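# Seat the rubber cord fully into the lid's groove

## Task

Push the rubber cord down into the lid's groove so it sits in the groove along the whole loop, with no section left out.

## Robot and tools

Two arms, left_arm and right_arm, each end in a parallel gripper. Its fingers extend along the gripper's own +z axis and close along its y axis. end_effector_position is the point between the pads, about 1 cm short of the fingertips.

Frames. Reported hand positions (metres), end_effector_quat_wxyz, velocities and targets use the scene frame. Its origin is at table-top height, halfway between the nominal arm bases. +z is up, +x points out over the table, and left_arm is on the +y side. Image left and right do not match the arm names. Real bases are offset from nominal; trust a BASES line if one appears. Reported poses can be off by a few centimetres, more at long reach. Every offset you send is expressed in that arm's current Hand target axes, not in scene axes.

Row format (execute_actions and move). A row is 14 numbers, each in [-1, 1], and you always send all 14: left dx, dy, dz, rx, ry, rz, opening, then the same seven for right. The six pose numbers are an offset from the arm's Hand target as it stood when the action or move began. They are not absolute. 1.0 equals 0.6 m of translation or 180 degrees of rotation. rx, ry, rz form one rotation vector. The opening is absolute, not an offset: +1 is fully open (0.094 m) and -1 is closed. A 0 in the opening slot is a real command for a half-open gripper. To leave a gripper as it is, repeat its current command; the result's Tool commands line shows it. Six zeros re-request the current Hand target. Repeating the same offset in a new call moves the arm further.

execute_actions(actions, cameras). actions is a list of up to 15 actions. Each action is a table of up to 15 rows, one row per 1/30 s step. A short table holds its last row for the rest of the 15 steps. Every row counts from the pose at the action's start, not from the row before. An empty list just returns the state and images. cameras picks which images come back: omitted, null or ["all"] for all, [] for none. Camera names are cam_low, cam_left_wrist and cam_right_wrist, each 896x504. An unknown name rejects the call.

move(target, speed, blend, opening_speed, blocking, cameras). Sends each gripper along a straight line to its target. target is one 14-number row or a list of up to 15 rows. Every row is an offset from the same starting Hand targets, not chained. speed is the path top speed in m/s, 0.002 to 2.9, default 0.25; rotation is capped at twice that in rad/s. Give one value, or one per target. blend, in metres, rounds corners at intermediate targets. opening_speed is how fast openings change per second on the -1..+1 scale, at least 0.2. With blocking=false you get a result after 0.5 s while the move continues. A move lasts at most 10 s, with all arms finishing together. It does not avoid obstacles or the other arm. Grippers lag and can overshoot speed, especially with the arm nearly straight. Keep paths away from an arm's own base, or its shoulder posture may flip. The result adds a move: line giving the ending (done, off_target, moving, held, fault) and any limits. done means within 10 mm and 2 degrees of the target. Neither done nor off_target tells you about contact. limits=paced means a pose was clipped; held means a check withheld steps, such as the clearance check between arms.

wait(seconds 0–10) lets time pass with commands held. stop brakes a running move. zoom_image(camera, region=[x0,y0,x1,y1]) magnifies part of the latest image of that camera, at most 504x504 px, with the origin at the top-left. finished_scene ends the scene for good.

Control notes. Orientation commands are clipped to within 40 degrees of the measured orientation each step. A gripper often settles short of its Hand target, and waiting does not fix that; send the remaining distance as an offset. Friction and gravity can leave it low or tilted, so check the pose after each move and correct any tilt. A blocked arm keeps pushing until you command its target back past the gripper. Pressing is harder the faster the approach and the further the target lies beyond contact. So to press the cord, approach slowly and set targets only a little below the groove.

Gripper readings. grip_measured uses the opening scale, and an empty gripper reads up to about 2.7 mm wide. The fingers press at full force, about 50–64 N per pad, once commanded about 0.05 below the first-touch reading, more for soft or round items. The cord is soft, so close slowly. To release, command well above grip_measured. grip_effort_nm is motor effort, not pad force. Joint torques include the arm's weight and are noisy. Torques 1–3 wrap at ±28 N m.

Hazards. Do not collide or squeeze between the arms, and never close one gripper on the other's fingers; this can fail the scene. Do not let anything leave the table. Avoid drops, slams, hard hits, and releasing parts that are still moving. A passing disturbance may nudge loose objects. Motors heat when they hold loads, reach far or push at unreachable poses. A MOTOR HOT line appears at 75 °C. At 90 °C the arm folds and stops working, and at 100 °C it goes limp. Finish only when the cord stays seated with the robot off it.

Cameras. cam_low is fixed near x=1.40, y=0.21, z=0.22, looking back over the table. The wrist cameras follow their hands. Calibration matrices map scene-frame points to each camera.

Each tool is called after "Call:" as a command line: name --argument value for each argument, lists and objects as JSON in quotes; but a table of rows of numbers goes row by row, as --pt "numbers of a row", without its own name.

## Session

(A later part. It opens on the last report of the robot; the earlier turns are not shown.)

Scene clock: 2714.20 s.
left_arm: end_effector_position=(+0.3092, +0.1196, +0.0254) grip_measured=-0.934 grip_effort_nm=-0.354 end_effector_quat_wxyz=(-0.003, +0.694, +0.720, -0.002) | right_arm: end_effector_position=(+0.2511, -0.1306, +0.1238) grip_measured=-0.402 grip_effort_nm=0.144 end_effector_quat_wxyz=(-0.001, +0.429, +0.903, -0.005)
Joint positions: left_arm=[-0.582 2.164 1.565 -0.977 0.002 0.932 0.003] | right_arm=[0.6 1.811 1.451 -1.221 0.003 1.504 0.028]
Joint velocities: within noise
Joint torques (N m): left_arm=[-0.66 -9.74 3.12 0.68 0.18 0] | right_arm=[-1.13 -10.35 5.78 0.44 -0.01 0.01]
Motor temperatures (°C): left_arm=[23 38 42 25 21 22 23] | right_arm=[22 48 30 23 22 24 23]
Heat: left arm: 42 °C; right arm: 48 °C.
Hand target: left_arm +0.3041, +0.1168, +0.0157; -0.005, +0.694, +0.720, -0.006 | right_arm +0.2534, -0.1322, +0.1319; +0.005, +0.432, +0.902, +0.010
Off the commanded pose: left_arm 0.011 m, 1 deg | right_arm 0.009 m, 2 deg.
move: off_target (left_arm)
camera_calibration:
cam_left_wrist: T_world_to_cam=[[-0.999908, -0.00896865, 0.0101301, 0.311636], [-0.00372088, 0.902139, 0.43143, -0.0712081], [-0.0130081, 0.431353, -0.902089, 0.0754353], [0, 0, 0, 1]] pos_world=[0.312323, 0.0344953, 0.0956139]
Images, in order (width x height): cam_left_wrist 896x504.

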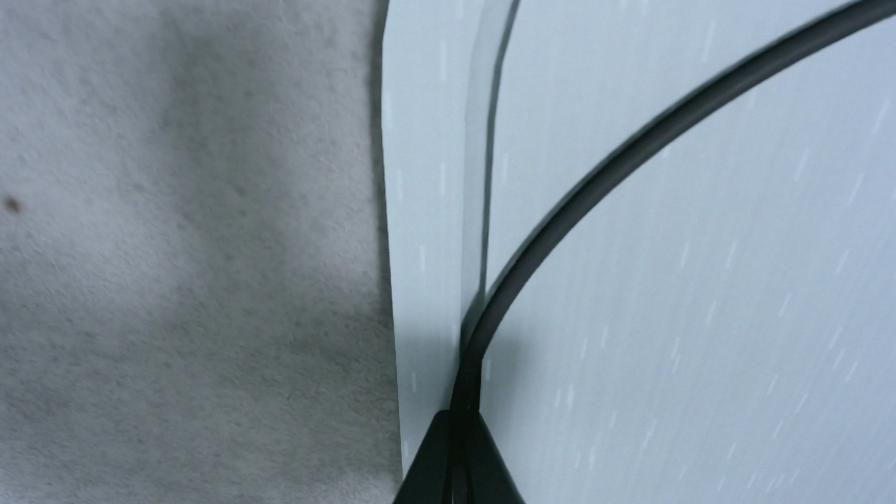

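Call:
wait --seconds 0

Call:
zoom_image --camera "cam_left_wrist" --region '[330, 250, 600, 504]'

Scene clock: 2738.80 s.
left_arm: end_effector_position=(+0.3092, +0.1196, +0.0254) grip_measured=-0.934 grip_effort_nm=-0.354 end_effector_quat_wxyz=(-0.003, +0.694, +0.720, -0.002) | right_arm: end_effector_position=(+0.2511, -0.1306, +0.1238) grip_measured=-0.402 grip_effort_nm=0.144 end_effector_quat_wxyz=(-0.001, +0.429, +0.903, -0.005)
Joint positions: left_arm=[-0.582 2.164 1.565 -0.977 0.002 0.932 0.003] | right_arm=[0.6 1.811 1.451 -1.221 0.003 1.504 0.028]
Joint velocities: within noise
Joint torques (N m): left_arm=[-0.65 -9.47 3.21 0.66 0.22 -0.04] | right_arm=[-1.18 -10.3 5.74 0.48 -0.04 0.01]
Motor temperatures (°C): left_arm=[23 38 40 25 21 22 23] | right_arm=[22 48 30 23 22 24 23]
Heat: left arm: 40 °C; right arm: 48 °C.
Hand target: left_arm +0.3041, +0.1168, +0.0157; -0.005, +0.694, +0.720, -0.006 | right_arm +0.2534, -0.1322, +0.1319; +0.005, +0.432, +0.902, +0.010
Tool commands: left_gripper/opening=-0.94 right_gripper/opening=-0.4
Off the commanded pose: left_arm 0.011 m, 1 deg | right_arm 0.009 m, 2 deg.
camera_calibration:
cam_left_wrist: T_world_to_cam=[[-0.999906, -0.00928214, 0.010089, 0.31175], [-0.00402146, 0.902138, 0.43143, -0.0711139], [-0.0131062, 0.431349, -0.90209, 0.0754675], [0, 0, 0, 1]] pos_world=[0.312424, 0.0344955, 0.0956139]
cam_right_wrist: T_world_to_cam=[[-0.775815, -0.630947, -0.00409602, 0.117662], [-0.570896, 0.699181, 0.430377, 0.225921], [-0.268681, 0.336231, -0.90264, 0.322273], [0, 0, 0, 1]] pos_world=[0.30685, -0.19208, 0.194147]

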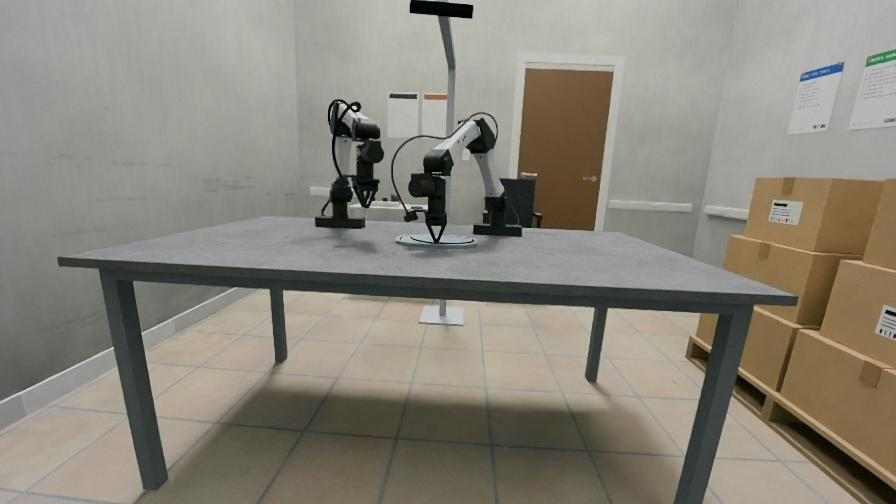

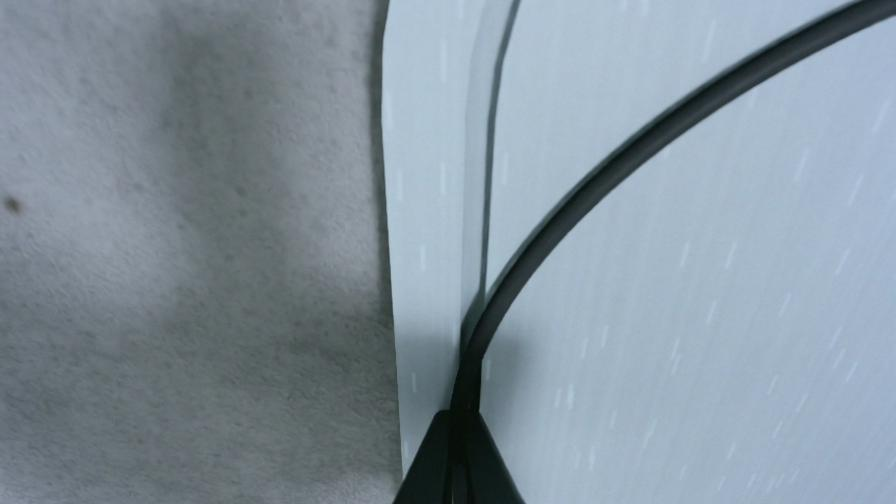

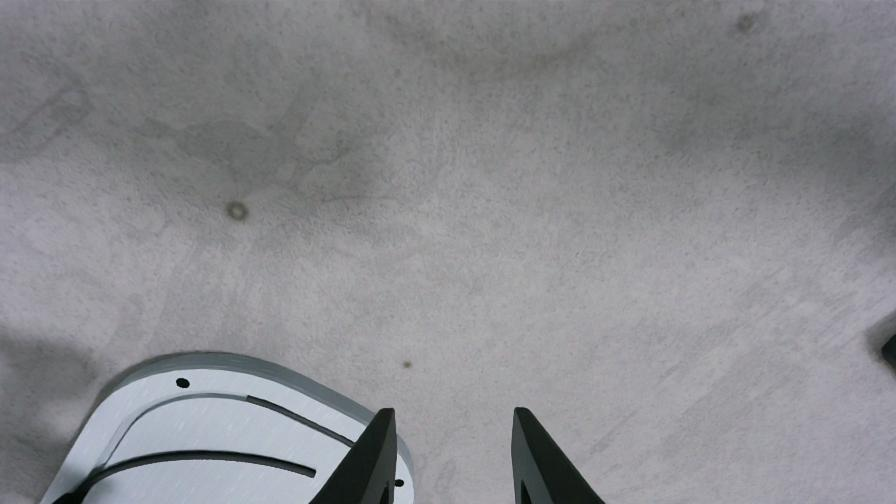

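Scaled by 1.867 from the camera's 896x504 image, which has a finer 1280x720 frame.

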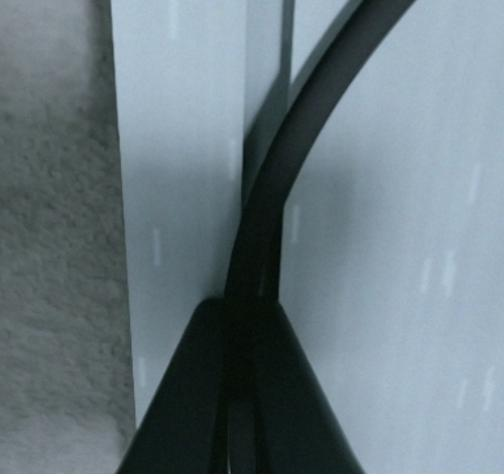

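Call:
move --pt "0 -0.008 -0.008 0 0 0 -0.94 0 0 0 0 0 0 -0.4" --pt "0 -0.008 0.006 0 0 0 -0.94 0 0 0 0 0 0 -0.4" --speed 0.04 --cameras '["cam_left_wrist"]'

Call:
zoom_image --camera "cam_left_wrist" --region '[360, 250, 560, 504]'

Scene clock: 2743.20 s.
left_arm: end_effector_position=(+0.3085, +0.1197, +0.0244) grip_measured=-0.934 grip_effort_nm=-0.344 end_effector_quat_wxyz=(+0.001, +0.693, +0.721, +0.004) | right_arm: end_effector_position=(+0.2511, -0.1306, +0.1238) grip_measured=-0.402 grip_effort_nm=0.144 end_effector_quat_wxyz=(-0.001, +0.429, +0.903, -0.005)
Joint positions: left_arm=[-0.587 2.155 1.546 -0.958 -0.007 0.925 0.003] | right_arm=[0.6 1.811 1.451 -1.221 0.003 1.504 0.028]
Joint velocities: within noise
Joint torques (N m): left_arm=[-0.94 -9.5 2.41 0.69 0.26 -0.06] | right_arm=[-1.18 -10.32 5.81 0.45 -0.04 0.02]
Motor temperatures (°C): left_arm=[23 38 39 25 21 22 23] | right_arm=[22 48 30 23 22 24 23]
Heat: left arm: 39 °C; right arm: 48 °C.
Hand target: left_arm +0.2992, +0.1167, +0.0121; -0.006, +0.694, +0.720, -0.006 | right_arm +0.2534, -0.1322, +0.1319; +0.005, +0.432, +0.902, +0.010
Off the commanded pose: left_arm 0.016 m, 1 deg | right_arm 0.009 m, 2 deg.
move: off_target (left_arm)
camera_calibration:
cam_left_wrist: T_world_to_cam=[[-0.999928, -0.0116593, -0.00265785, 0.311618], [-0.0116589, 0.901078, 0.433501, -0.0683815], [-0.00265937, 0.433501, -0.901149, 0.0709597], [0, 0, 0, 1]] pos_world=[0.310988, 0.0344892, 0.094417]
Images, in order (width x height): cam_left_wrist 896x504.

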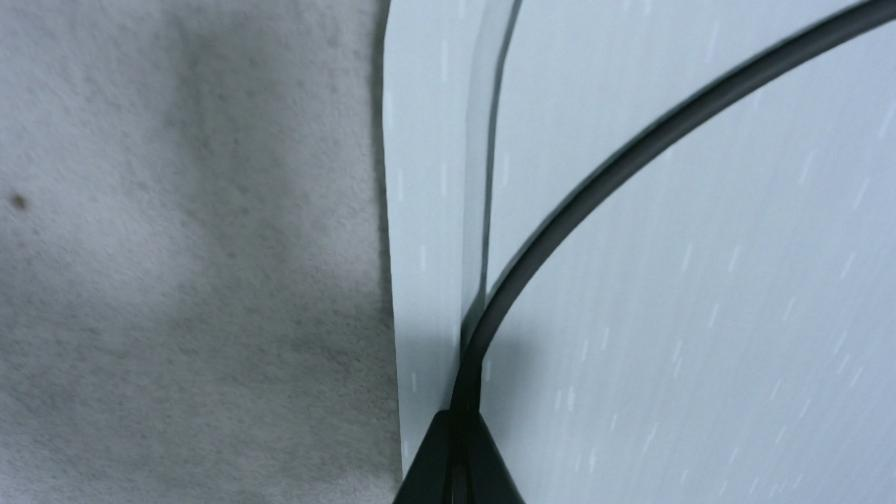

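Scaled by 1.984 from the camera's 896x504 image, which has a finer 1280x720 frame.

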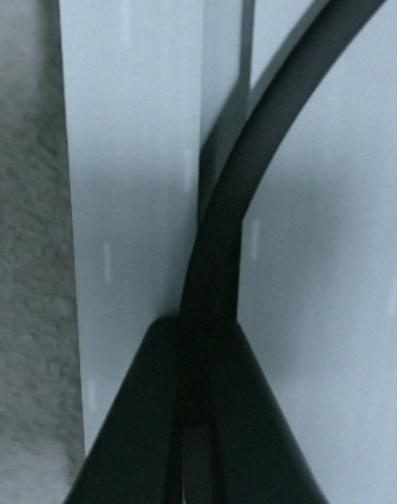

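Call:
move --pt "-0.003 -0.006 -0.022 0 0 0 -0.94 0 0 0 0 0 0 -0.4" --pt "-0.003 -0.009 0.006 0 0 0 -0.94 0 0 0 0 0 0 -0.4" --speed 0.04 --cameras '["cam_left_wrist"]'

Call:
zoom_image --camera "cam_left_wrist" --region '[360, 250, 560, 504]'

Scene clock: 2747.07 s.
left_arm: end_effector_position=(+0.3080, +0.1195, +0.0241) grip_measured=-0.934 grip_effort_nm=-0.349 end_effector_quat_wxyz=(+0.007, +0.691, +0.722, +0.013) | right_arm: end_effector_position=(+0.2511, -0.1306, +0.1238) grip_measured=-0.402 grip_effort_nm=0.144 end_effector_quat_wxyz=(-0.001, +0.429, +0.903, -0.005)
Joint positions: left_arm=[-0.595 2.142 1.524 -0.935 -0.023 0.913 0.003] | right_arm=[0.6 1.811 1.451 -1.221 0.003 1.504 0.028]
Joint velocities: within noise
Joint torques (N m): left_arm=[-1.26 -8.94 2.09 0.65 0.44 -0.05] | right_arm=[-1.14 -10.36 5.79 0.47 -0.04 0.02]
Motor temperatures (°C): left_arm=[23 38 39 25 21 22 23] | right_arm=[22 48 30 23 22 24 23]
Heat: left arm: 39 °C; right arm: 48 °C.
Hand target: left_arm +0.2938, +0.1147, +0.0086; -0.005, +0.694, +0.720, -0.006 | right_arm +0.2534, -0.1322, +0.1319; +0.005, +0.432, +0.902, +0.010
Off the commanded pose: left_arm 0.022 m, 3 deg | right_arm 0.009 m, 2 deg.
move: off_target (left_arm)
camera_calibration:
cam_left_wrist: T_world_to_cam=[[-0.99961, -0.0159284, -0.0229229, 0.312], [-0.0243621, 0.898695, 0.437896, -0.0640332], [0.0136257, 0.438284, -0.898733, 0.0651209], [0, 0, 0, 1]] pos_world=[0.309431, 0.0339746, 0.0937181]
Images, in order (width x height): cam_left_wrist 896x504.

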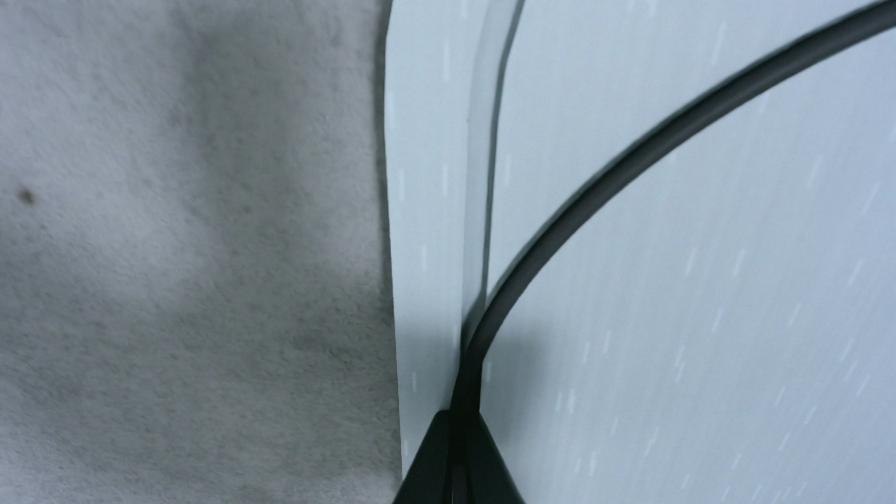

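Scaled by 1.984 from the camera's 896x504 image, which has a finer 1280x720 frame.

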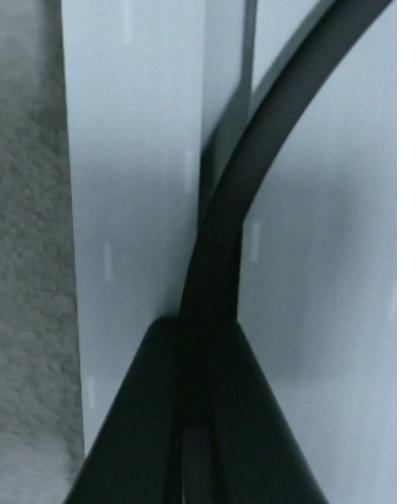

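Call:
move --target '[-0.004,0.008,-0.042,0,0,0,-0.94,0,0,0,0,0,0,-0.4]' --speed 0.04 --cameras '["cam_left_wrist"]'

Call:
zoom_image --camera "cam_left_wrist" --region '[360, 250, 560, 504]'

Scene clock: 2753.33 s.
left_arm: end_effector_position=(+0.2945, +0.1201, +0.0265) grip_measured=-0.934 grip_effort_nm=-0.349 end_effector_quat_wxyz=(-0.016, +0.695, +0.719, -0.001) | right_arm: end_effector_position=(+0.2511, -0.1306, +0.1238) grip_measured=-0.402 grip_effort_nm=0.144 end_effector_quat_wxyz=(-0.001, +0.429, +0.903, -0.005)
Joint positions: left_arm=[-0.604 2.142 1.533 -0.994 -0.002 0.912 0.003] | right_arm=[0.6 1.811 1.451 -1.221 0.003 1.504 0.028]
Joint velocities: within noise
Joint torques (N m): left_arm=[-0.17 -10.32 7.76 0.2 0.18 -0.03] | right_arm=[-1.18 -10.3 5.75 0.45 -0.05 0.02]
Motor temperatures (°C): left_arm=[23 38 39 25 21 22 23] | right_arm=[22 48 30 23 22 24 23]
Heat: left arm: 39 °C; right arm: 48 °C.
Hand target: left_arm +0.2991, +0.1124, +0.0338; -0.005, +0.694, +0.720, -0.006 | right_arm +0.2534, -0.1322, +0.1319; +0.005, +0.432, +0.902, +0.010
Off the commanded pose: left_arm 0.011 m, 1 deg | right_arm 0.009 m, 2 deg.
move: off_target (left_arm)
camera_calibration:
cam_left_wrist: T_world_to_cam=[[-0.999551, -0.00693787, 0.0291551, 0.296008], [0.00687927, 0.893743, 0.448527, -0.0748422], [-0.029169, 0.448526, -0.893294, 0.0785026], [0, 0, 0, 1]] pos_world=[0.29868, 0.0337329, 0.0950644]
Images, in order (width x height): cam_left_wrist 896x504.

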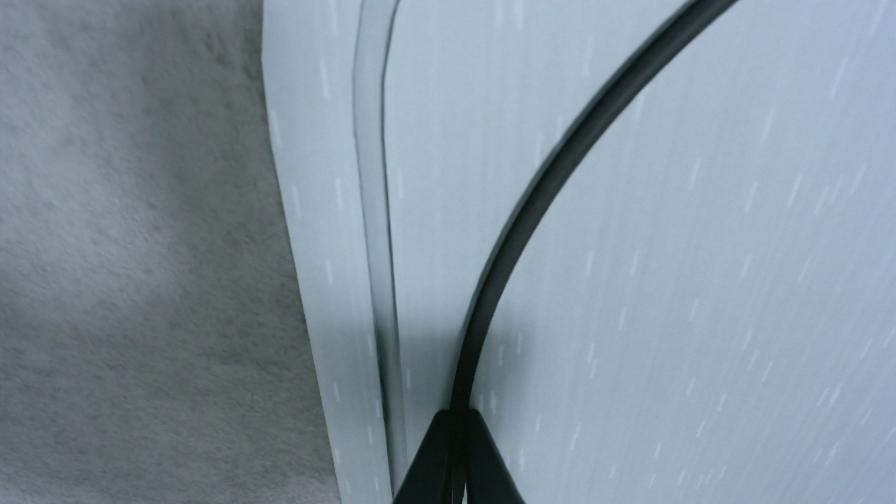

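Scaled by 1.984 from the camera's 896x504 image, which has a finer 1280x720 frame.

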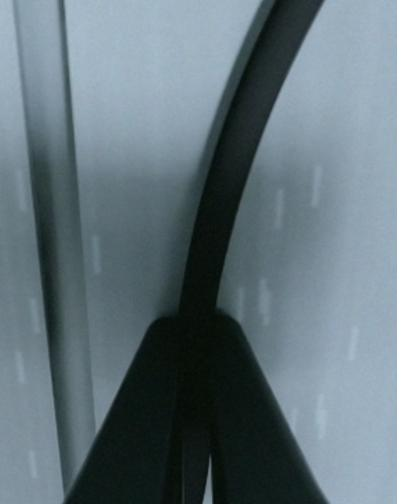

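Call:
move --target '[-0.005,0.022,-0.010,0,0,0,-0.94,0,0,0,0,0,0,-0.4]' --speed 0.05 --cameras '["cam_left_wrist"]'

Call:
zoom_image --camera "cam_left_wrist" --region '[360, 250, 560, 504]'

Scene clock: 2759.37 s.
left_arm: end_effector_position=(+0.3077, +0.1131, +0.0384) grip_measured=-0.934 grip_effort_nm=-0.344 end_effector_quat_wxyz=(-0.008, +0.693, +0.721, -0.001) | right_arm: end_effector_position=(+0.2511, -0.1306, +0.1238) grip_measured=-0.402 grip_effort_nm=0.139 end_effector_quat_wxyz=(-0.001, +0.429, +0.903, -0.005)
Joint positions: left_arm=[-0.599 2.166 1.623 -1.043 -0.001 0.914 0.003] | right_arm=[0.6 1.811 1.451 -1.221 0.003 1.504 0.028]
Joint velocities: within noise
Joint torques (N m): left_arm=[0.55 -9.37 7.86 0.22 0.22 0.12] | right_arm=[-1.11 -10.32 5.75 0.46 -0.03 0.01]
Motor temperatures (°C): left_arm=[23 38 40 25 21 22 23] | right_arm=[22 48 30 23 22 24 23]
Heat: left arm: 40 °C; right arm: 48 °C.
Hand target: left_arm +0.3125, +0.1101, +0.0395; -0.006, +0.694, +0.720, -0.006 | right_arm +0.2534, -0.1322, +0.1319; +0.005, +0.432, +0.902, +0.010
Off the commanded pose: left_arm 0.006 m, 1 deg | right_arm 0.009 m, 2 deg.
move: done
camera_calibration:
cam_left_wrist: T_world_to_cam=[[-0.999811, -0.0105182, 0.0163582, 0.309813], [-0.00225971, 0.89826, 0.439459, -0.0713401], [-0.0193162, 0.439339, -0.898114, 0.0907566], [0, 0, 0, 1]] pos_world=[0.311346, 0.0274677, 0.107793]
Images, in order (width x height): cam_left_wrist 896x504.

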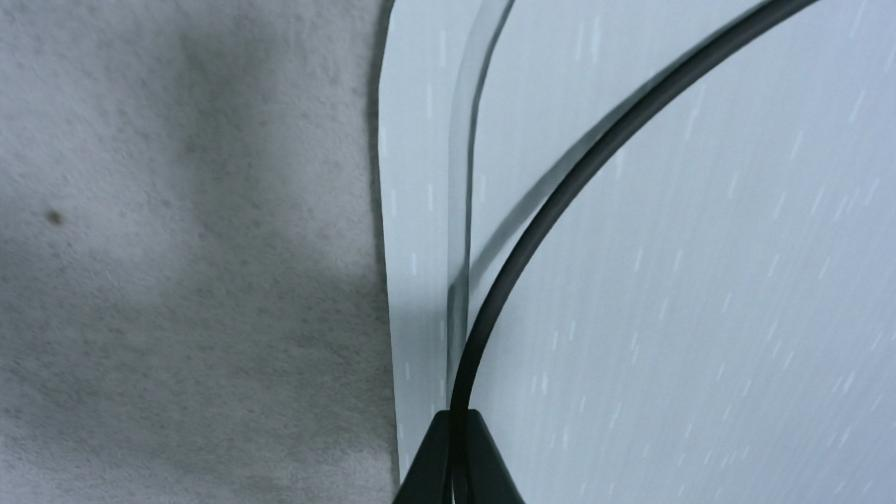

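Scaled by 1.984 from the camera's 896x504 image, which has a finer 1280x720 frame.

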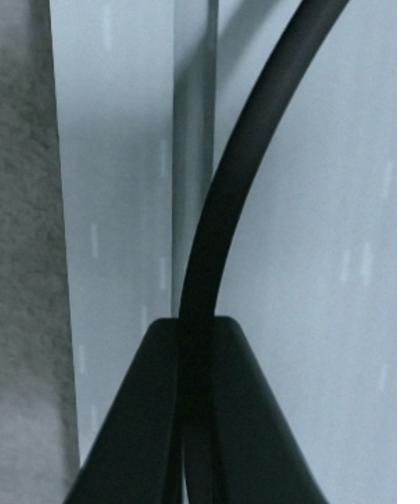

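Call:
move --target '[0,-0.012,0.037,0,0,0,-0.94,0,0,0,0,0,0,-0.4]' --speed 0.05 --cameras '["cam_left_wrist"]'

Call:
zoom_image --camera "cam_left_wrist" --region '[360, 250, 560, 504]'

Scene clock: 2763.80 s.
left_arm: end_effector_position=(+0.3073, +0.1133, +0.0263) grip_measured=-0.934 grip_effort_nm=-0.349 end_effector_quat_wxyz=(-0.004, +0.693, +0.721, +0.000) | right_arm: end_effector_position=(+0.2511, -0.1306, +0.1238) grip_measured=-0.402 grip_effort_nm=0.144 end_effector_quat_wxyz=(-0.001, +0.429, +0.903, -0.005)
Joint positions: left_arm=[-0.599 2.173 1.584 -0.99 -0.001 0.914 0.003] | right_arm=[0.6 1.811 1.451 -1.221 0.003 1.504 0.028]
Joint velocities: within noise
Joint torques (N m): left_arm=[-0.46 -9.07 4.36 0.64 0.23 -0.01] | right_arm=[-1.14 -10.36 5.72 0.48 -0.03 -0.01]
Motor temperatures (°C): left_arm=[23 39 40 25 21 22 23] | right_arm=[22 48 30 23 22 24 23]
Heat: left arm: 40 °C; right arm: 48 °C.
Hand target: left_arm +0.3049, +0.1097, +0.0174; -0.006, +0.694, +0.720, -0.006 | right_arm +0.2534, -0.1322, +0.1319; +0.005, +0.432, +0.902, +0.010
Off the commanded pose: left_arm 0.010 m, 1 deg | right_arm 0.009 m, 2 deg.
move: done
camera_calibration:
cam_left_wrist: T_world_to_cam=[[-0.999884, -0.0104855, 0.0110371, 0.309826], [-0.00463067, 0.900116, 0.435625, -0.0656135], [-0.0145024, 0.435524, -0.90006, 0.0788181], [0, 0, 0, 1]] pos_world=[0.310629, 0.0279813, 0.0961044]
Images, in order (width x height): cam_left_wrist 896x504.

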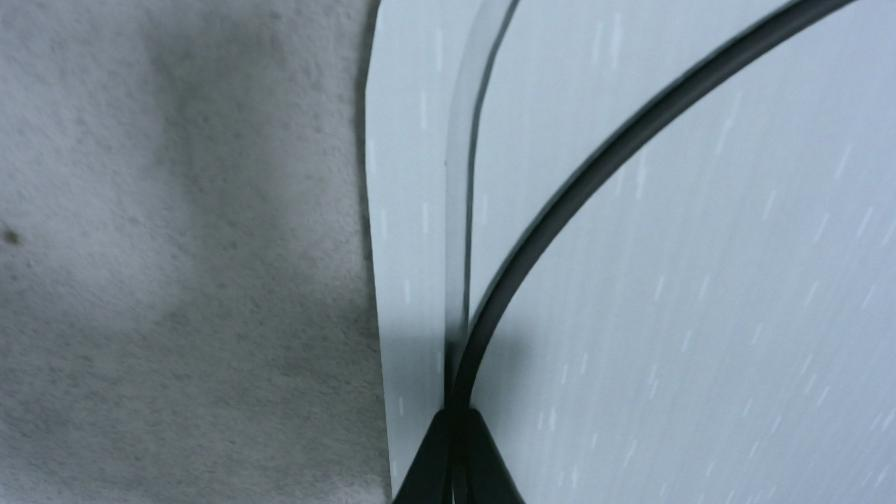

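Scaled by 1.984 from the camera's 896x504 image, which has a finer 1280x720 frame.

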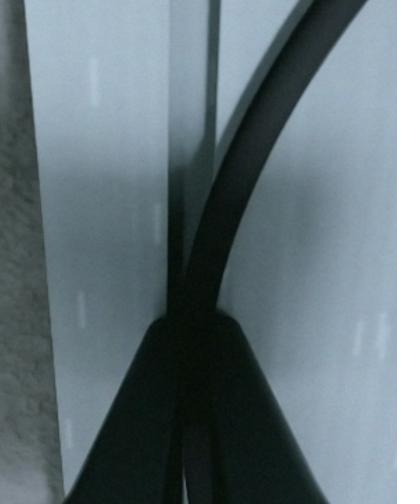

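Call:
move --pt "0 0.005 0.002 0 0 0 -0.94 0 0 0 0 0 0 -0.4" --pt "0 0.006 0.012 0 0 0 -0.94 0 0 0 0 0 0 -0.4" --speed 0.05 --cameras '["cam_left_wrist"]'

Call:
zoom_image --camera "cam_left_wrist" --region '[360, 250, 560, 504]'

Scene clock: 2770.37 s.
left_arm: end_effector_position=(+0.3073, +0.1133, +0.0257) grip_measured=-0.934 grip_effort_nm=-0.344 end_effector_quat_wxyz=(-0.005, +0.693, +0.721, +0.000) | right_arm: end_effector_position=(+0.2511, -0.1306, +0.1238) grip_measured=-0.402 grip_effort_nm=0.139 end_effector_quat_wxyz=(-0.001, +0.429, +0.903, -0.005)
Joint positions: left_arm=[-0.599 2.175 1.584 -0.989 -0.001 0.914 0.003] | right_arm=[0.6 1.811 1.451 -1.221 0.003 1.504 0.028]
Joint velocities: within noise
Joint torques (N m): left_arm=[0.02 -7.53 4.38 0.83 0.22 0.08] | right_arm=[-1.18 -10.36 5.82 0.45 -0.02 0.03]
Motor temperatures (°C): left_arm=[23 39 40 25 21 22 23] | right_arm=[22 48 30 23 22 24 23]
Heat: left arm: 40 °C; right arm: 48 °C.
Hand target: left_arm +0.3084, +0.1099, +0.0101; -0.006, +0.694, +0.720, -0.006 | right_arm +0.2534, -0.1322, +0.1319; +0.005, +0.432, +0.902, +0.010
Off the commanded pose: left_arm 0.016 m, 1 deg | right_arm 0.009 m, 2 deg.
move: off_target (left_arm)
camera_calibration:
cam_left_wrist: T_world_to_cam=[[-0.999877, -0.0104861, 0.0117031, 0.309768], [-0.00433431, 0.899921, 0.436031, -0.0653856], [-0.0151042, 0.435926, -0.899856, 0.0784773], [0, 0, 0, 1]] pos_world=[0.310631, 0.0278798, 0.0955031]
Images, in order (width x height): cam_left_wrist 896x504.

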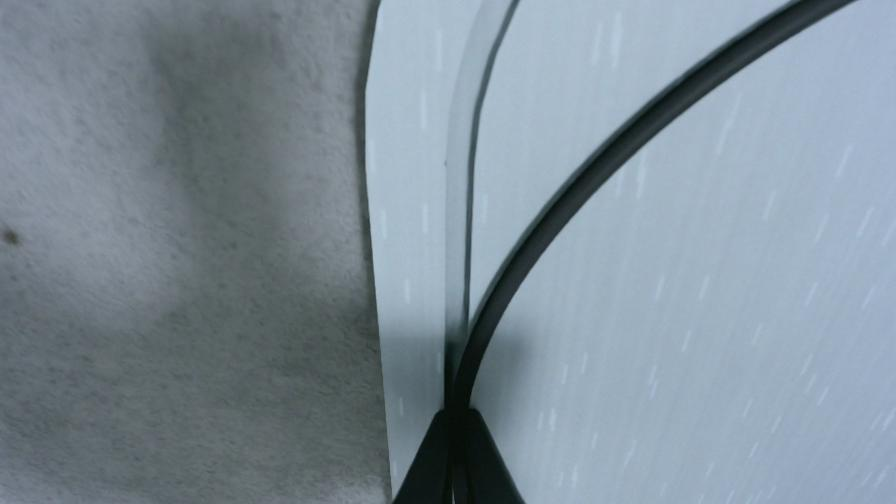

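Scaled by 1.984 from the camera's 896x504 image, which has a finer 1280x720 frame.

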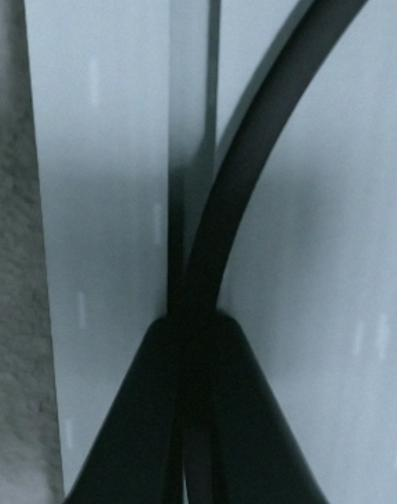

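Call:
move --pt "0 0.006 -0.018 0 0 0 -0.94 0 0 0 0 0 0 -0.4" --pt "0 0.003 -0.003 0 0 0 -0.94 0 0 0 0 0 0 -0.4" --speed 0.05 --cameras '["cam_left_wrist"]'

Call:
zoom_image --camera "cam_left_wrist" --region '[360, 250, 560, 504]'

Scene clock: 2775.27 s.
left_arm: end_effector_position=(+0.3073, +0.1133, +0.0259) grip_measured=-0.934 grip_effort_nm=-0.349 end_effector_quat_wxyz=(-0.006, +0.693, +0.721, -0.001) | right_arm: end_effector_position=(+0.2511, -0.1306, +0.1238) grip_measured=-0.402 grip_effort_nm=0.139 end_effector_quat_wxyz=(-0.001, +0.429, +0.903, -0.005)
Joint positions: left_arm=[-0.599 2.176 1.587 -0.993 -0.001 0.914 0.003] | right_arm=[0.6 1.811 1.451 -1.221 0.003 1.504 0.028]
Joint velocities: within noise
Joint torques (N m): left_arm=[0.25 -7.5 5.05 0.75 0.19 0.06] | right_arm=[-1.16 -10.35 5.75 0.46 -0.03 0.02]
Motor temperatures (°C): left_arm=[23 39 40 26 21 22 23] | right_arm=[22 48 30 23 22 24 23]
Heat: left arm: 40 °C; right arm: 48 °C.
Hand target: left_arm +0.3103, +0.1099, +0.0121; -0.005, +0.694, +0.720, -0.006 | right_arm +0.2534, -0.1322, +0.1319; +0.005, +0.432, +0.902, +0.010
Off the commanded pose: left_arm 0.015 m, 1 deg | right_arm 0.009 m, 2 deg.
move: off_target (left_arm)
camera_calibration:
cam_left_wrist: T_world_to_cam=[[-0.999857, -0.0104892, 0.0132577, 0.309717], [-0.00364217, 0.899473, 0.436961, -0.065716], [-0.0165083, 0.436851, -0.899383, 0.0789329], [0, 0, 0, 1]] pos_world=[0.310736, 0.0278765, 0.0956001]
Images, in order (width x height): cam_left_wrist 896x504.

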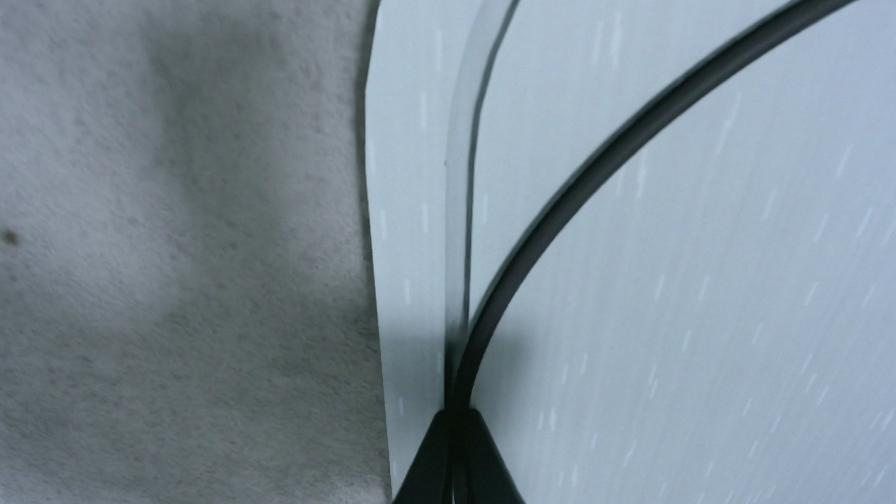

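Scaled by 1.984 from the camera's 896x504 image, which has a finer 1280x720 frame.

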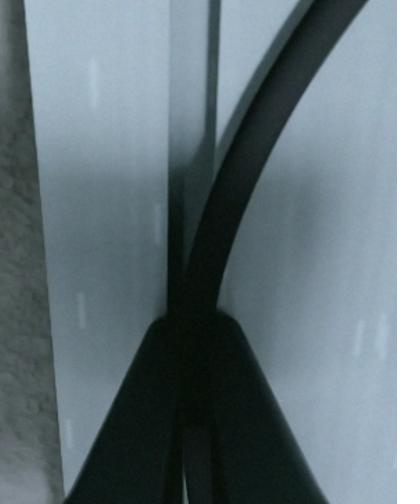

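Call:
move --pt "0 0 0.005 0 0 0 -0.94 0 0 0 0 0 0 -0.4" --pt "0 0 0.001 0 0 0 -0.6 0 0 0 0 0 0 -0.4" --pt "0.02 0 -0.040 0 0 0 -0.6 0 0 0 0 0 0 -0.4" --pt "0.036 -0.002 -0.036 0 0 0 -1 0 0 0 0 0 0 -0.4" --speed 0.08 --cameras '["cam_left_wrist"]'

Call:
zoom_image --camera "cam_left_wrist" --region '[330, 200, 630, 504]'

Scene clock: 2782.53 s.
left_arm: end_effector_position=(+0.3097, +0.1270, +0.0262) grip_measured=-0.982 grip_effort_nm=-0.969 end_effector_quat_wxyz=(-0.010, +0.692, +0.722, -0.009) | right_arm: end_effector_position=(+0.2511, -0.1306, +0.1238) grip_measured=-0.402 grip_effort_nm=0.144 end_effector_quat_wxyz=(-0.001, +0.429, +0.903, -0.005)
Joint positions: left_arm=[-0.561 2.166 1.571 -1 0.015 0.948 0.001] | right_arm=[0.6 1.811 1.451 -1.221 0.003 1.504 0.028]
Joint velocities: within noise
Joint torques (N m): left_arm=[0.39 -13.74 3.63 0.35 0.03 0.17] | right_arm=[-1.13 -10.33 5.75 0.46 -0.04 0.03]
Motor temperatures (°C): left_arm=[23 39 40 26 21 22 23] | right_arm=[22 48 30 23 22 24 23]
Heat: left arm: 40 °C; right arm: 48 °C.
Hand target: left_arm +0.3086, +0.1314, +0.0336; -0.005, +0.694, +0.720, -0.006 | right_arm +0.2534, -0.1322, +0.1319; +0.005, +0.432, +0.902, +0.010
Off the commanded pose: left_arm 0.009 m, 1 deg | right_arm 0.009 m, 2 deg.
move: done; target 2's new opening was sent with left_arm's hand 0.015 m and 1 deg from that target
camera_calibration:
cam_left_wrist: T_world_to_cam=[[-0.999376, -0.0148391, 0.0320632, 0.312244], [0.00044142, 0.902205, 0.431306, -0.079566], [-0.0353278, 0.431051, -0.901636, 0.079848], [0, 0, 0, 1]] pos_world=[0.314905, 0.0419998, 0.0962996]
Images, in order (width x height): cam_left_wrist 896x504.

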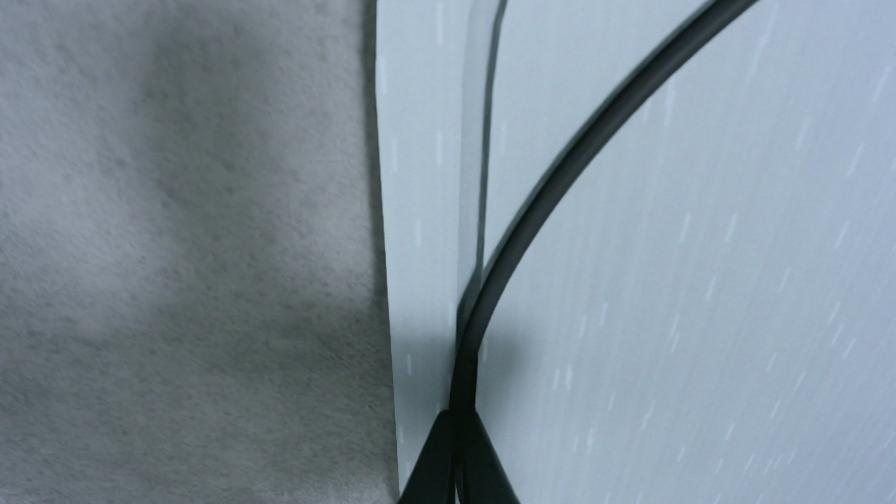

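Scaled by 1.658 from the camera's 896x504 image, which has a finer 1280x720 frame.

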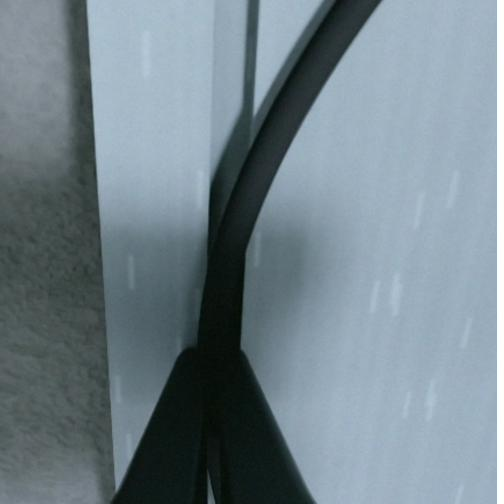

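Call:
move --pt "0.0 0 0 0 0 0 -0.7 0 0 0 0 0 0 -0.4" --pt "0.012 0 -0.05 0 0 0 -0.7 0 0 0 0 0 0 -0.4" --pt "0.06 0 -0.05 0 0 0 -1 0 0 0 0 0 0 -0.4" --speed 0.08 --cameras '["cam_left_wrist"]'

Call:
zoom_image --camera "cam_left_wrist" --region '[330, 200, 630, 504]'

Scene clock: 2791.97 s.
left_arm: end_effector_position=(+0.3072, +0.1671, +0.0508) grip_measured=-0.996 grip_effort_nm=-0.212 end_effector_quat_wxyz=(-0.021, +0.689, +0.724, -0.012) | right_arm: end_effector_position=(+0.2511, -0.1306, +0.1238) grip_measured=-0.402 grip_effort_nm=0.139 end_effector_quat_wxyz=(-0.001, +0.429, +0.903, -0.005)
Joint positions: left_arm=[-0.476 2.072 1.525 -1.071 0.012 1.027 0] | right_arm=[0.6 1.811 1.451 -1.221 0.003 1.504 0.028]
Joint velocities: within noise
Joint torques (N m): left_arm=[0.05 -13.97 4.25 0.31 0.12 0.2] | right_arm=[-1.18 -10.35 5.76 0.47 -0.04 0.03]
Motor temperatures (°C): left_arm=[23 43 39 25 21 22 24] | right_arm=[22 48 30 23 22 24 23]
Heat: left arm: 43 °C; right arm: 48 °C.
Hand target: left_arm +0.3078, +0.1674, +0.0635; -0.006, +0.694, +0.720, -0.006 | right_arm +0.2534, -0.1322, +0.1319; +0.005, +0.432, +0.902, +0.010
Off the commanded pose: left_arm 0.013 m, 2 deg | right_arm 0.009 m, 2 deg.
move: off_target (left_arm); target 3's new opening was sent with left_arm's hand 0.013 m and 2 deg from that target
camera_calibration:
cam_left_wrist: T_world_to_cam=[[-0.998439, -0.0213558, 0.0516072, 0.309348], [0.00361479, 0.897364, 0.441277, -0.127092], [-0.0557342, 0.440774, -0.895886, 0.0889013], [0, 0, 0, 1]] pos_world=[0.31428, 0.0814689, 0.119764]
Images, in order (width x height): cam_left_wrist 896x504.

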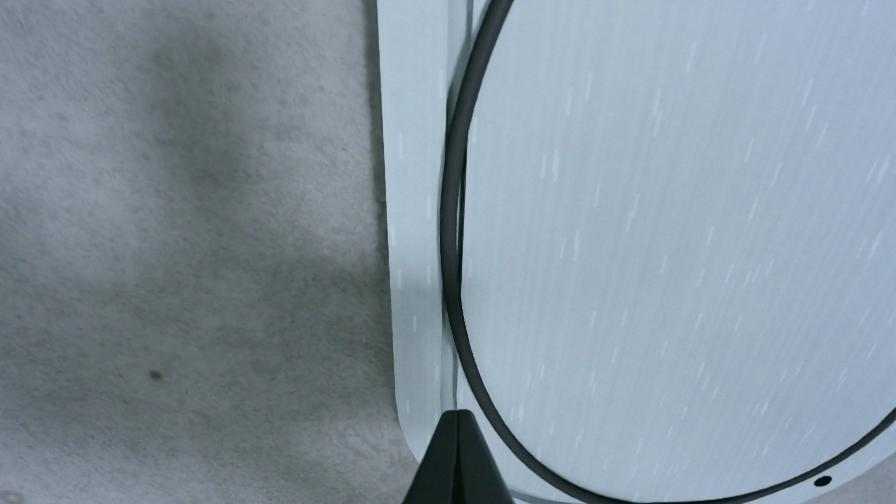

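Scaled by 1.658 from the camera's 896x504 image, which has a finer 1280x720 frame.

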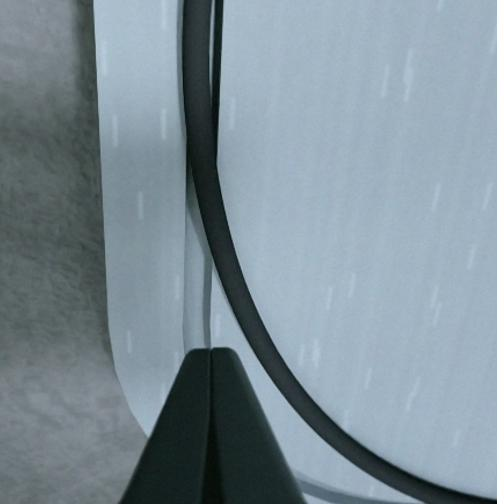

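Call:
move --target '[0.12,-0.05,-0.15,0,0,0,-1,0,0,0,0,0,0,-0.4]' --cameras '["cam_left_wrist"]'

Call:
zoom_image --camera "cam_left_wrist" --region '[420, 200, 896, 504]'

Scene clock: 2795.63 s.
left_arm: end_effector_position=(+0.2731, +0.2388, +0.1408) grip_measured=-0.996 grip_effort_nm=-0.208 end_effector_quat_wxyz=(-0.021, +0.689, +0.724, -0.015) | right_arm: end_effector_position=(+0.2511, -0.1306, +0.1238) grip_measured=-0.402 grip_effort_nm=0.144 end_effector_quat_wxyz=(-0.001, +0.429, +0.903, -0.005)
Joint positions: left_arm=[-0.328 1.782 1.491 -1.33 0.011 1.175 0] | right_arm=[0.6 1.811 1.451 -1.221 0.003 1.504 0.028]
Joint velocities: within noise
Joint torques (N m): left_arm=[-0.12 -9.88 7.41 0.16 0.04 0.17] | right_arm=[-1.14 -10.29 5.78 0.46 -0.04 0.01]
Motor temperatures (°C): left_arm=[23 43 39 25 21 22 24] | right_arm=[22 48 30 23 22 24 23]
Heat: left arm: 43 °C; right arm: 48 °C.
Hand target: left_arm +0.2766, +0.2384, +0.1540; -0.006, +0.694, +0.720, -0.006 | right_arm +0.2534, -0.1322, +0.1319; +0.005, +0.432, +0.902, +0.010
Off the commanded pose: left_arm 0.014 m, 2 deg | right_arm 0.009 m, 2 deg.
move: off_target (left_arm)
camera_calibration:
cam_left_wrist: T_world_to_cam=[[-0.998263, -0.0216255, 0.0547979, 0.271698], [0.00449602, 0.899506, 0.436886, -0.231095], [-0.0587389, 0.436374, -0.897846, 0.138327], [0, 0, 0, 1]] pos_world=[0.28039, 0.153385, 0.210271]
Images, in order (width x height): cam_left_wrist 896x504.

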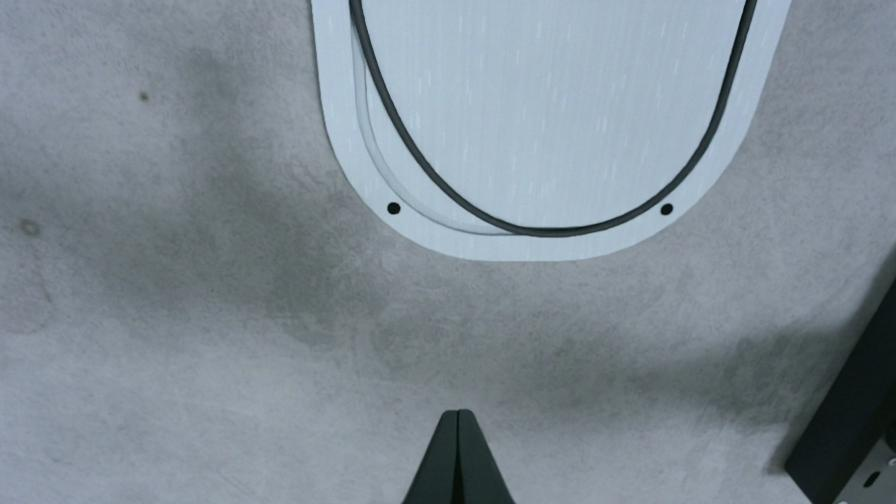

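Scaled by 1.059 from the camera's 896x504 image, which has a finer 1280x720 frame.

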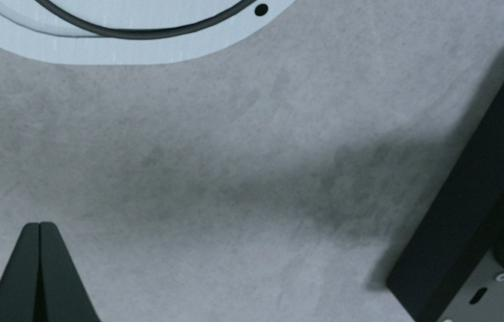

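Call:
move --target '[0.010,-0.068,0.17,0,0,-0.483,-1,0,0,0,0,0,0,-0.4]' --speed 0.4 --cameras '["cam_left_wrist"]'

Call:
zoom_image --camera "cam_left_wrist" --region '[330, 200, 630, 504]'

Scene clock: 2811.90 s.
left_arm: end_effector_position=(+0.2322, +0.2445, +0.0476) grip_measured=-0.996 grip_effort_nm=-0.208 end_effector_quat_wxyz=(-0.025, +0.011, +1.000, +0.004) | right_arm: end_effector_position=(+0.2511, -0.1306, +0.1238) grip_measured=-0.402 grip_effort_nm=0.144 end_effector_quat_wxyz=(-0.001, +0.429, +0.903, -0.005)
Joint positions: left_arm=[-0.359 1.72 1.033 -0.933 0.011 -0.355 0] | right_arm=[0.6 1.811 1.451 -1.221 0.003 1.504 0.028]
Joint velocities: within noise
Joint torques (N m): left_arm=[-0.47 -9.74 4.07 0.47 -0.01 -0.02] | right_arm=[-1.11 -10.36 5.81 0.47 -0.04 0.03]
Motor temperatures (°C): left_arm=[23 42 40 25 21 22 23] | right_arm=[22 48 30 23 22 24 23]
Heat: left arm: 42 °C; right arm: 48 °C.
Hand target: left_arm +0.2341, +0.2428, +0.0527; -0.008, +0.009, +1.000, -0.001 | right_arm +0.2534, -0.1322, +0.1319; +0.005, +0.432, +0.902, +0.010
Off the commanded pose: left_arm 0.006 m, 2 deg | right_arm 0.009 m, 2 deg.
move: done
camera_calibration:
cam_left_wrist: T_world_to_cam=[[-0.0508383, -0.998706, -0.00134125, 0.257802], [-0.878909, 0.0441023, 0.474946, 0.217148], [-0.474272, 0.0253243, -0.880014, 0.245918], [0, 0, 0, 1]] pos_world=[0.320591, 0.241664, 0.113624]
Images, in order (width x height): cam_left_wrist 896x504.

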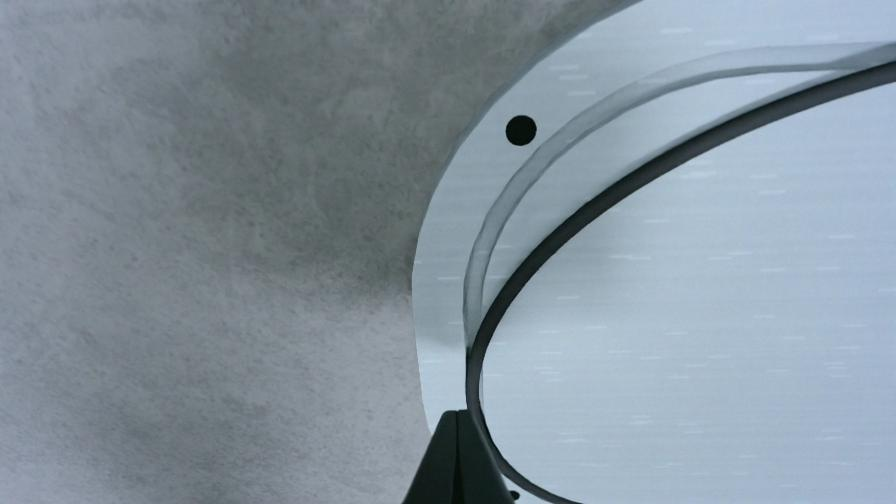

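Scaled by 1.658 from the camera's 896x504 image, which has a finer 1280x720 frame.

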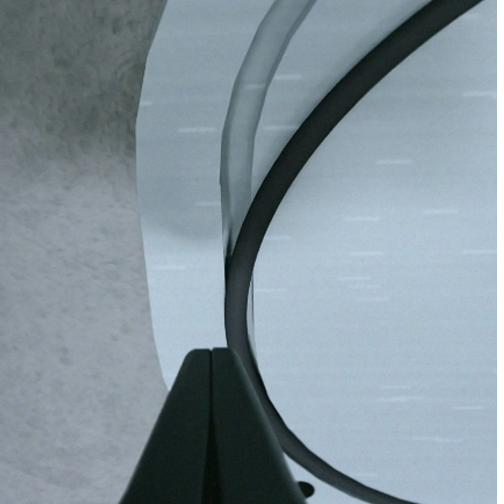

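Call:
move --target '[0.085,0.01,-0.03,0,0,0,-1,0,0,0,0,0,0,-0.4]' --speed 0.4 --cameras '["cam_left_wrist"]'

Call:
zoom_image --camera "cam_left_wrist" --region '[400, 50, 850, 500]'

Scene clock: 2817.10 s.
left_arm: end_effector_position=(+0.1882, +0.2480, +0.0697) grip_measured=-0.996 grip_effort_nm=-0.208 end_effector_quat_wxyz=(-0.008, +0.012, +1.000, -0.002) | right_arm: end_effector_position=(+0.2511, -0.1306, +0.1238) grip_measured=-0.402 grip_effort_nm=0.139 end_effector_quat_wxyz=(-0.001, +0.429, +0.903, -0.005)
Joint positions: left_arm=[-0.415 1.495 0.895 -0.984 0.011 -0.409 0] | right_arm=[0.6 1.811 1.451 -1.221 0.003 1.504 0.028]
Joint velocities: within noise
Joint torques (N m): left_arm=[-0.53 -6.89 4.38 0.25 0.05 -0.05] | right_arm=[-1.13 -10.28 5.79 0.47 -0.04 0]
Motor temperatures (°C): left_arm=[23 41 40 25 21 22 23] | right_arm=[22 48 30 23 22 24 23]
Heat: left arm: 41 °C; right arm: 48 °C.
Hand target: left_arm +0.1835, +0.2497, +0.0715; -0.008, +0.009, +1.000, -0.001 | right_arm +0.2534, -0.1322, +0.1319; +0.005, +0.432, +0.902, +0.010
Off the commanded pose: left_arm 0.005 m, 0 deg | right_arm 0.009 m, 2 deg.
move: done
camera_calibration:
cam_left_wrist: T_world_to_cam=[[-0.0525107, -0.998577, 0.00926412, 0.258569], [-0.894084, 0.051144, 0.44497, 0.170999], [-0.44481, 0.0150828, -0.895498, 0.242401], [0, 0, 0, 1]] pos_world=[0.274287, 0.2458, 0.138585]
Images, in order (width x height): cam_left_wrist 896x504.

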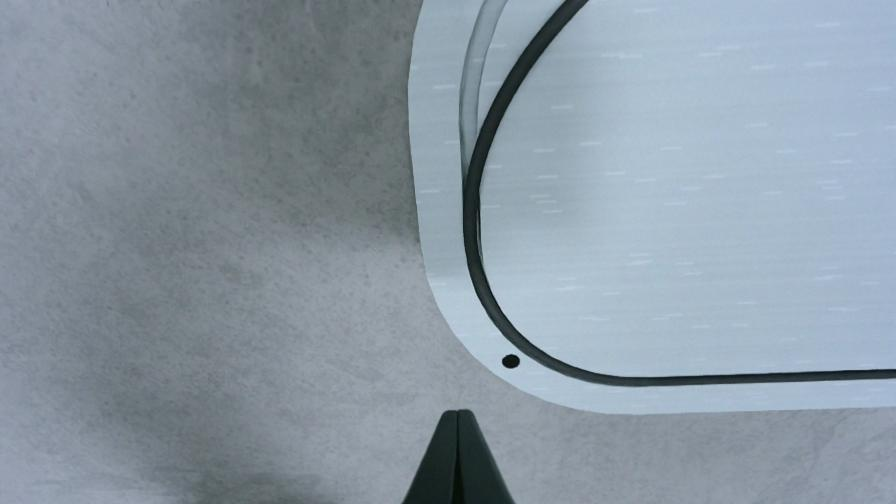

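Scaled by 1.120 from the camera's 896x504 image, which has a finer 1280x720 frame.

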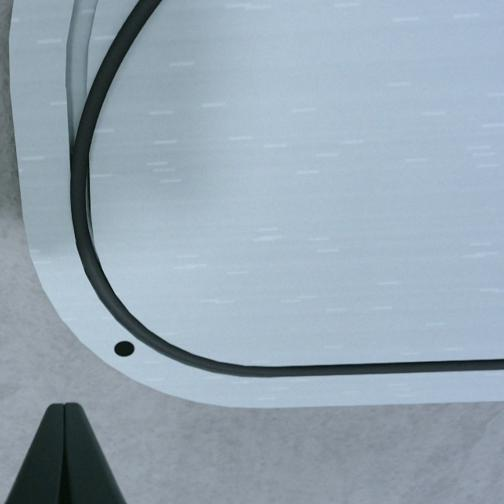

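Call:
zoom_image --camera "cam_left_wrist" --region '[440, 170, 680, 400]'

Scaled by 2.100 from the camera's 896x504 image, which has a finer 1280x720 frame.

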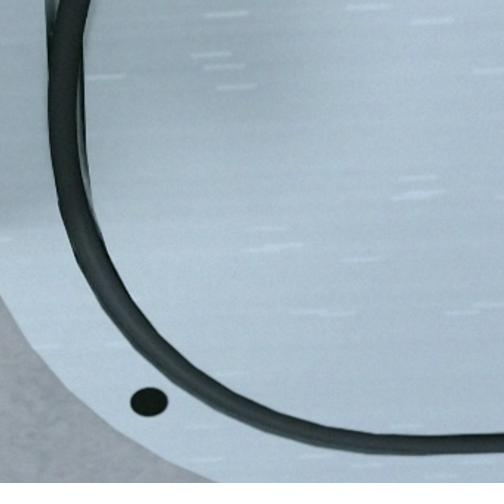

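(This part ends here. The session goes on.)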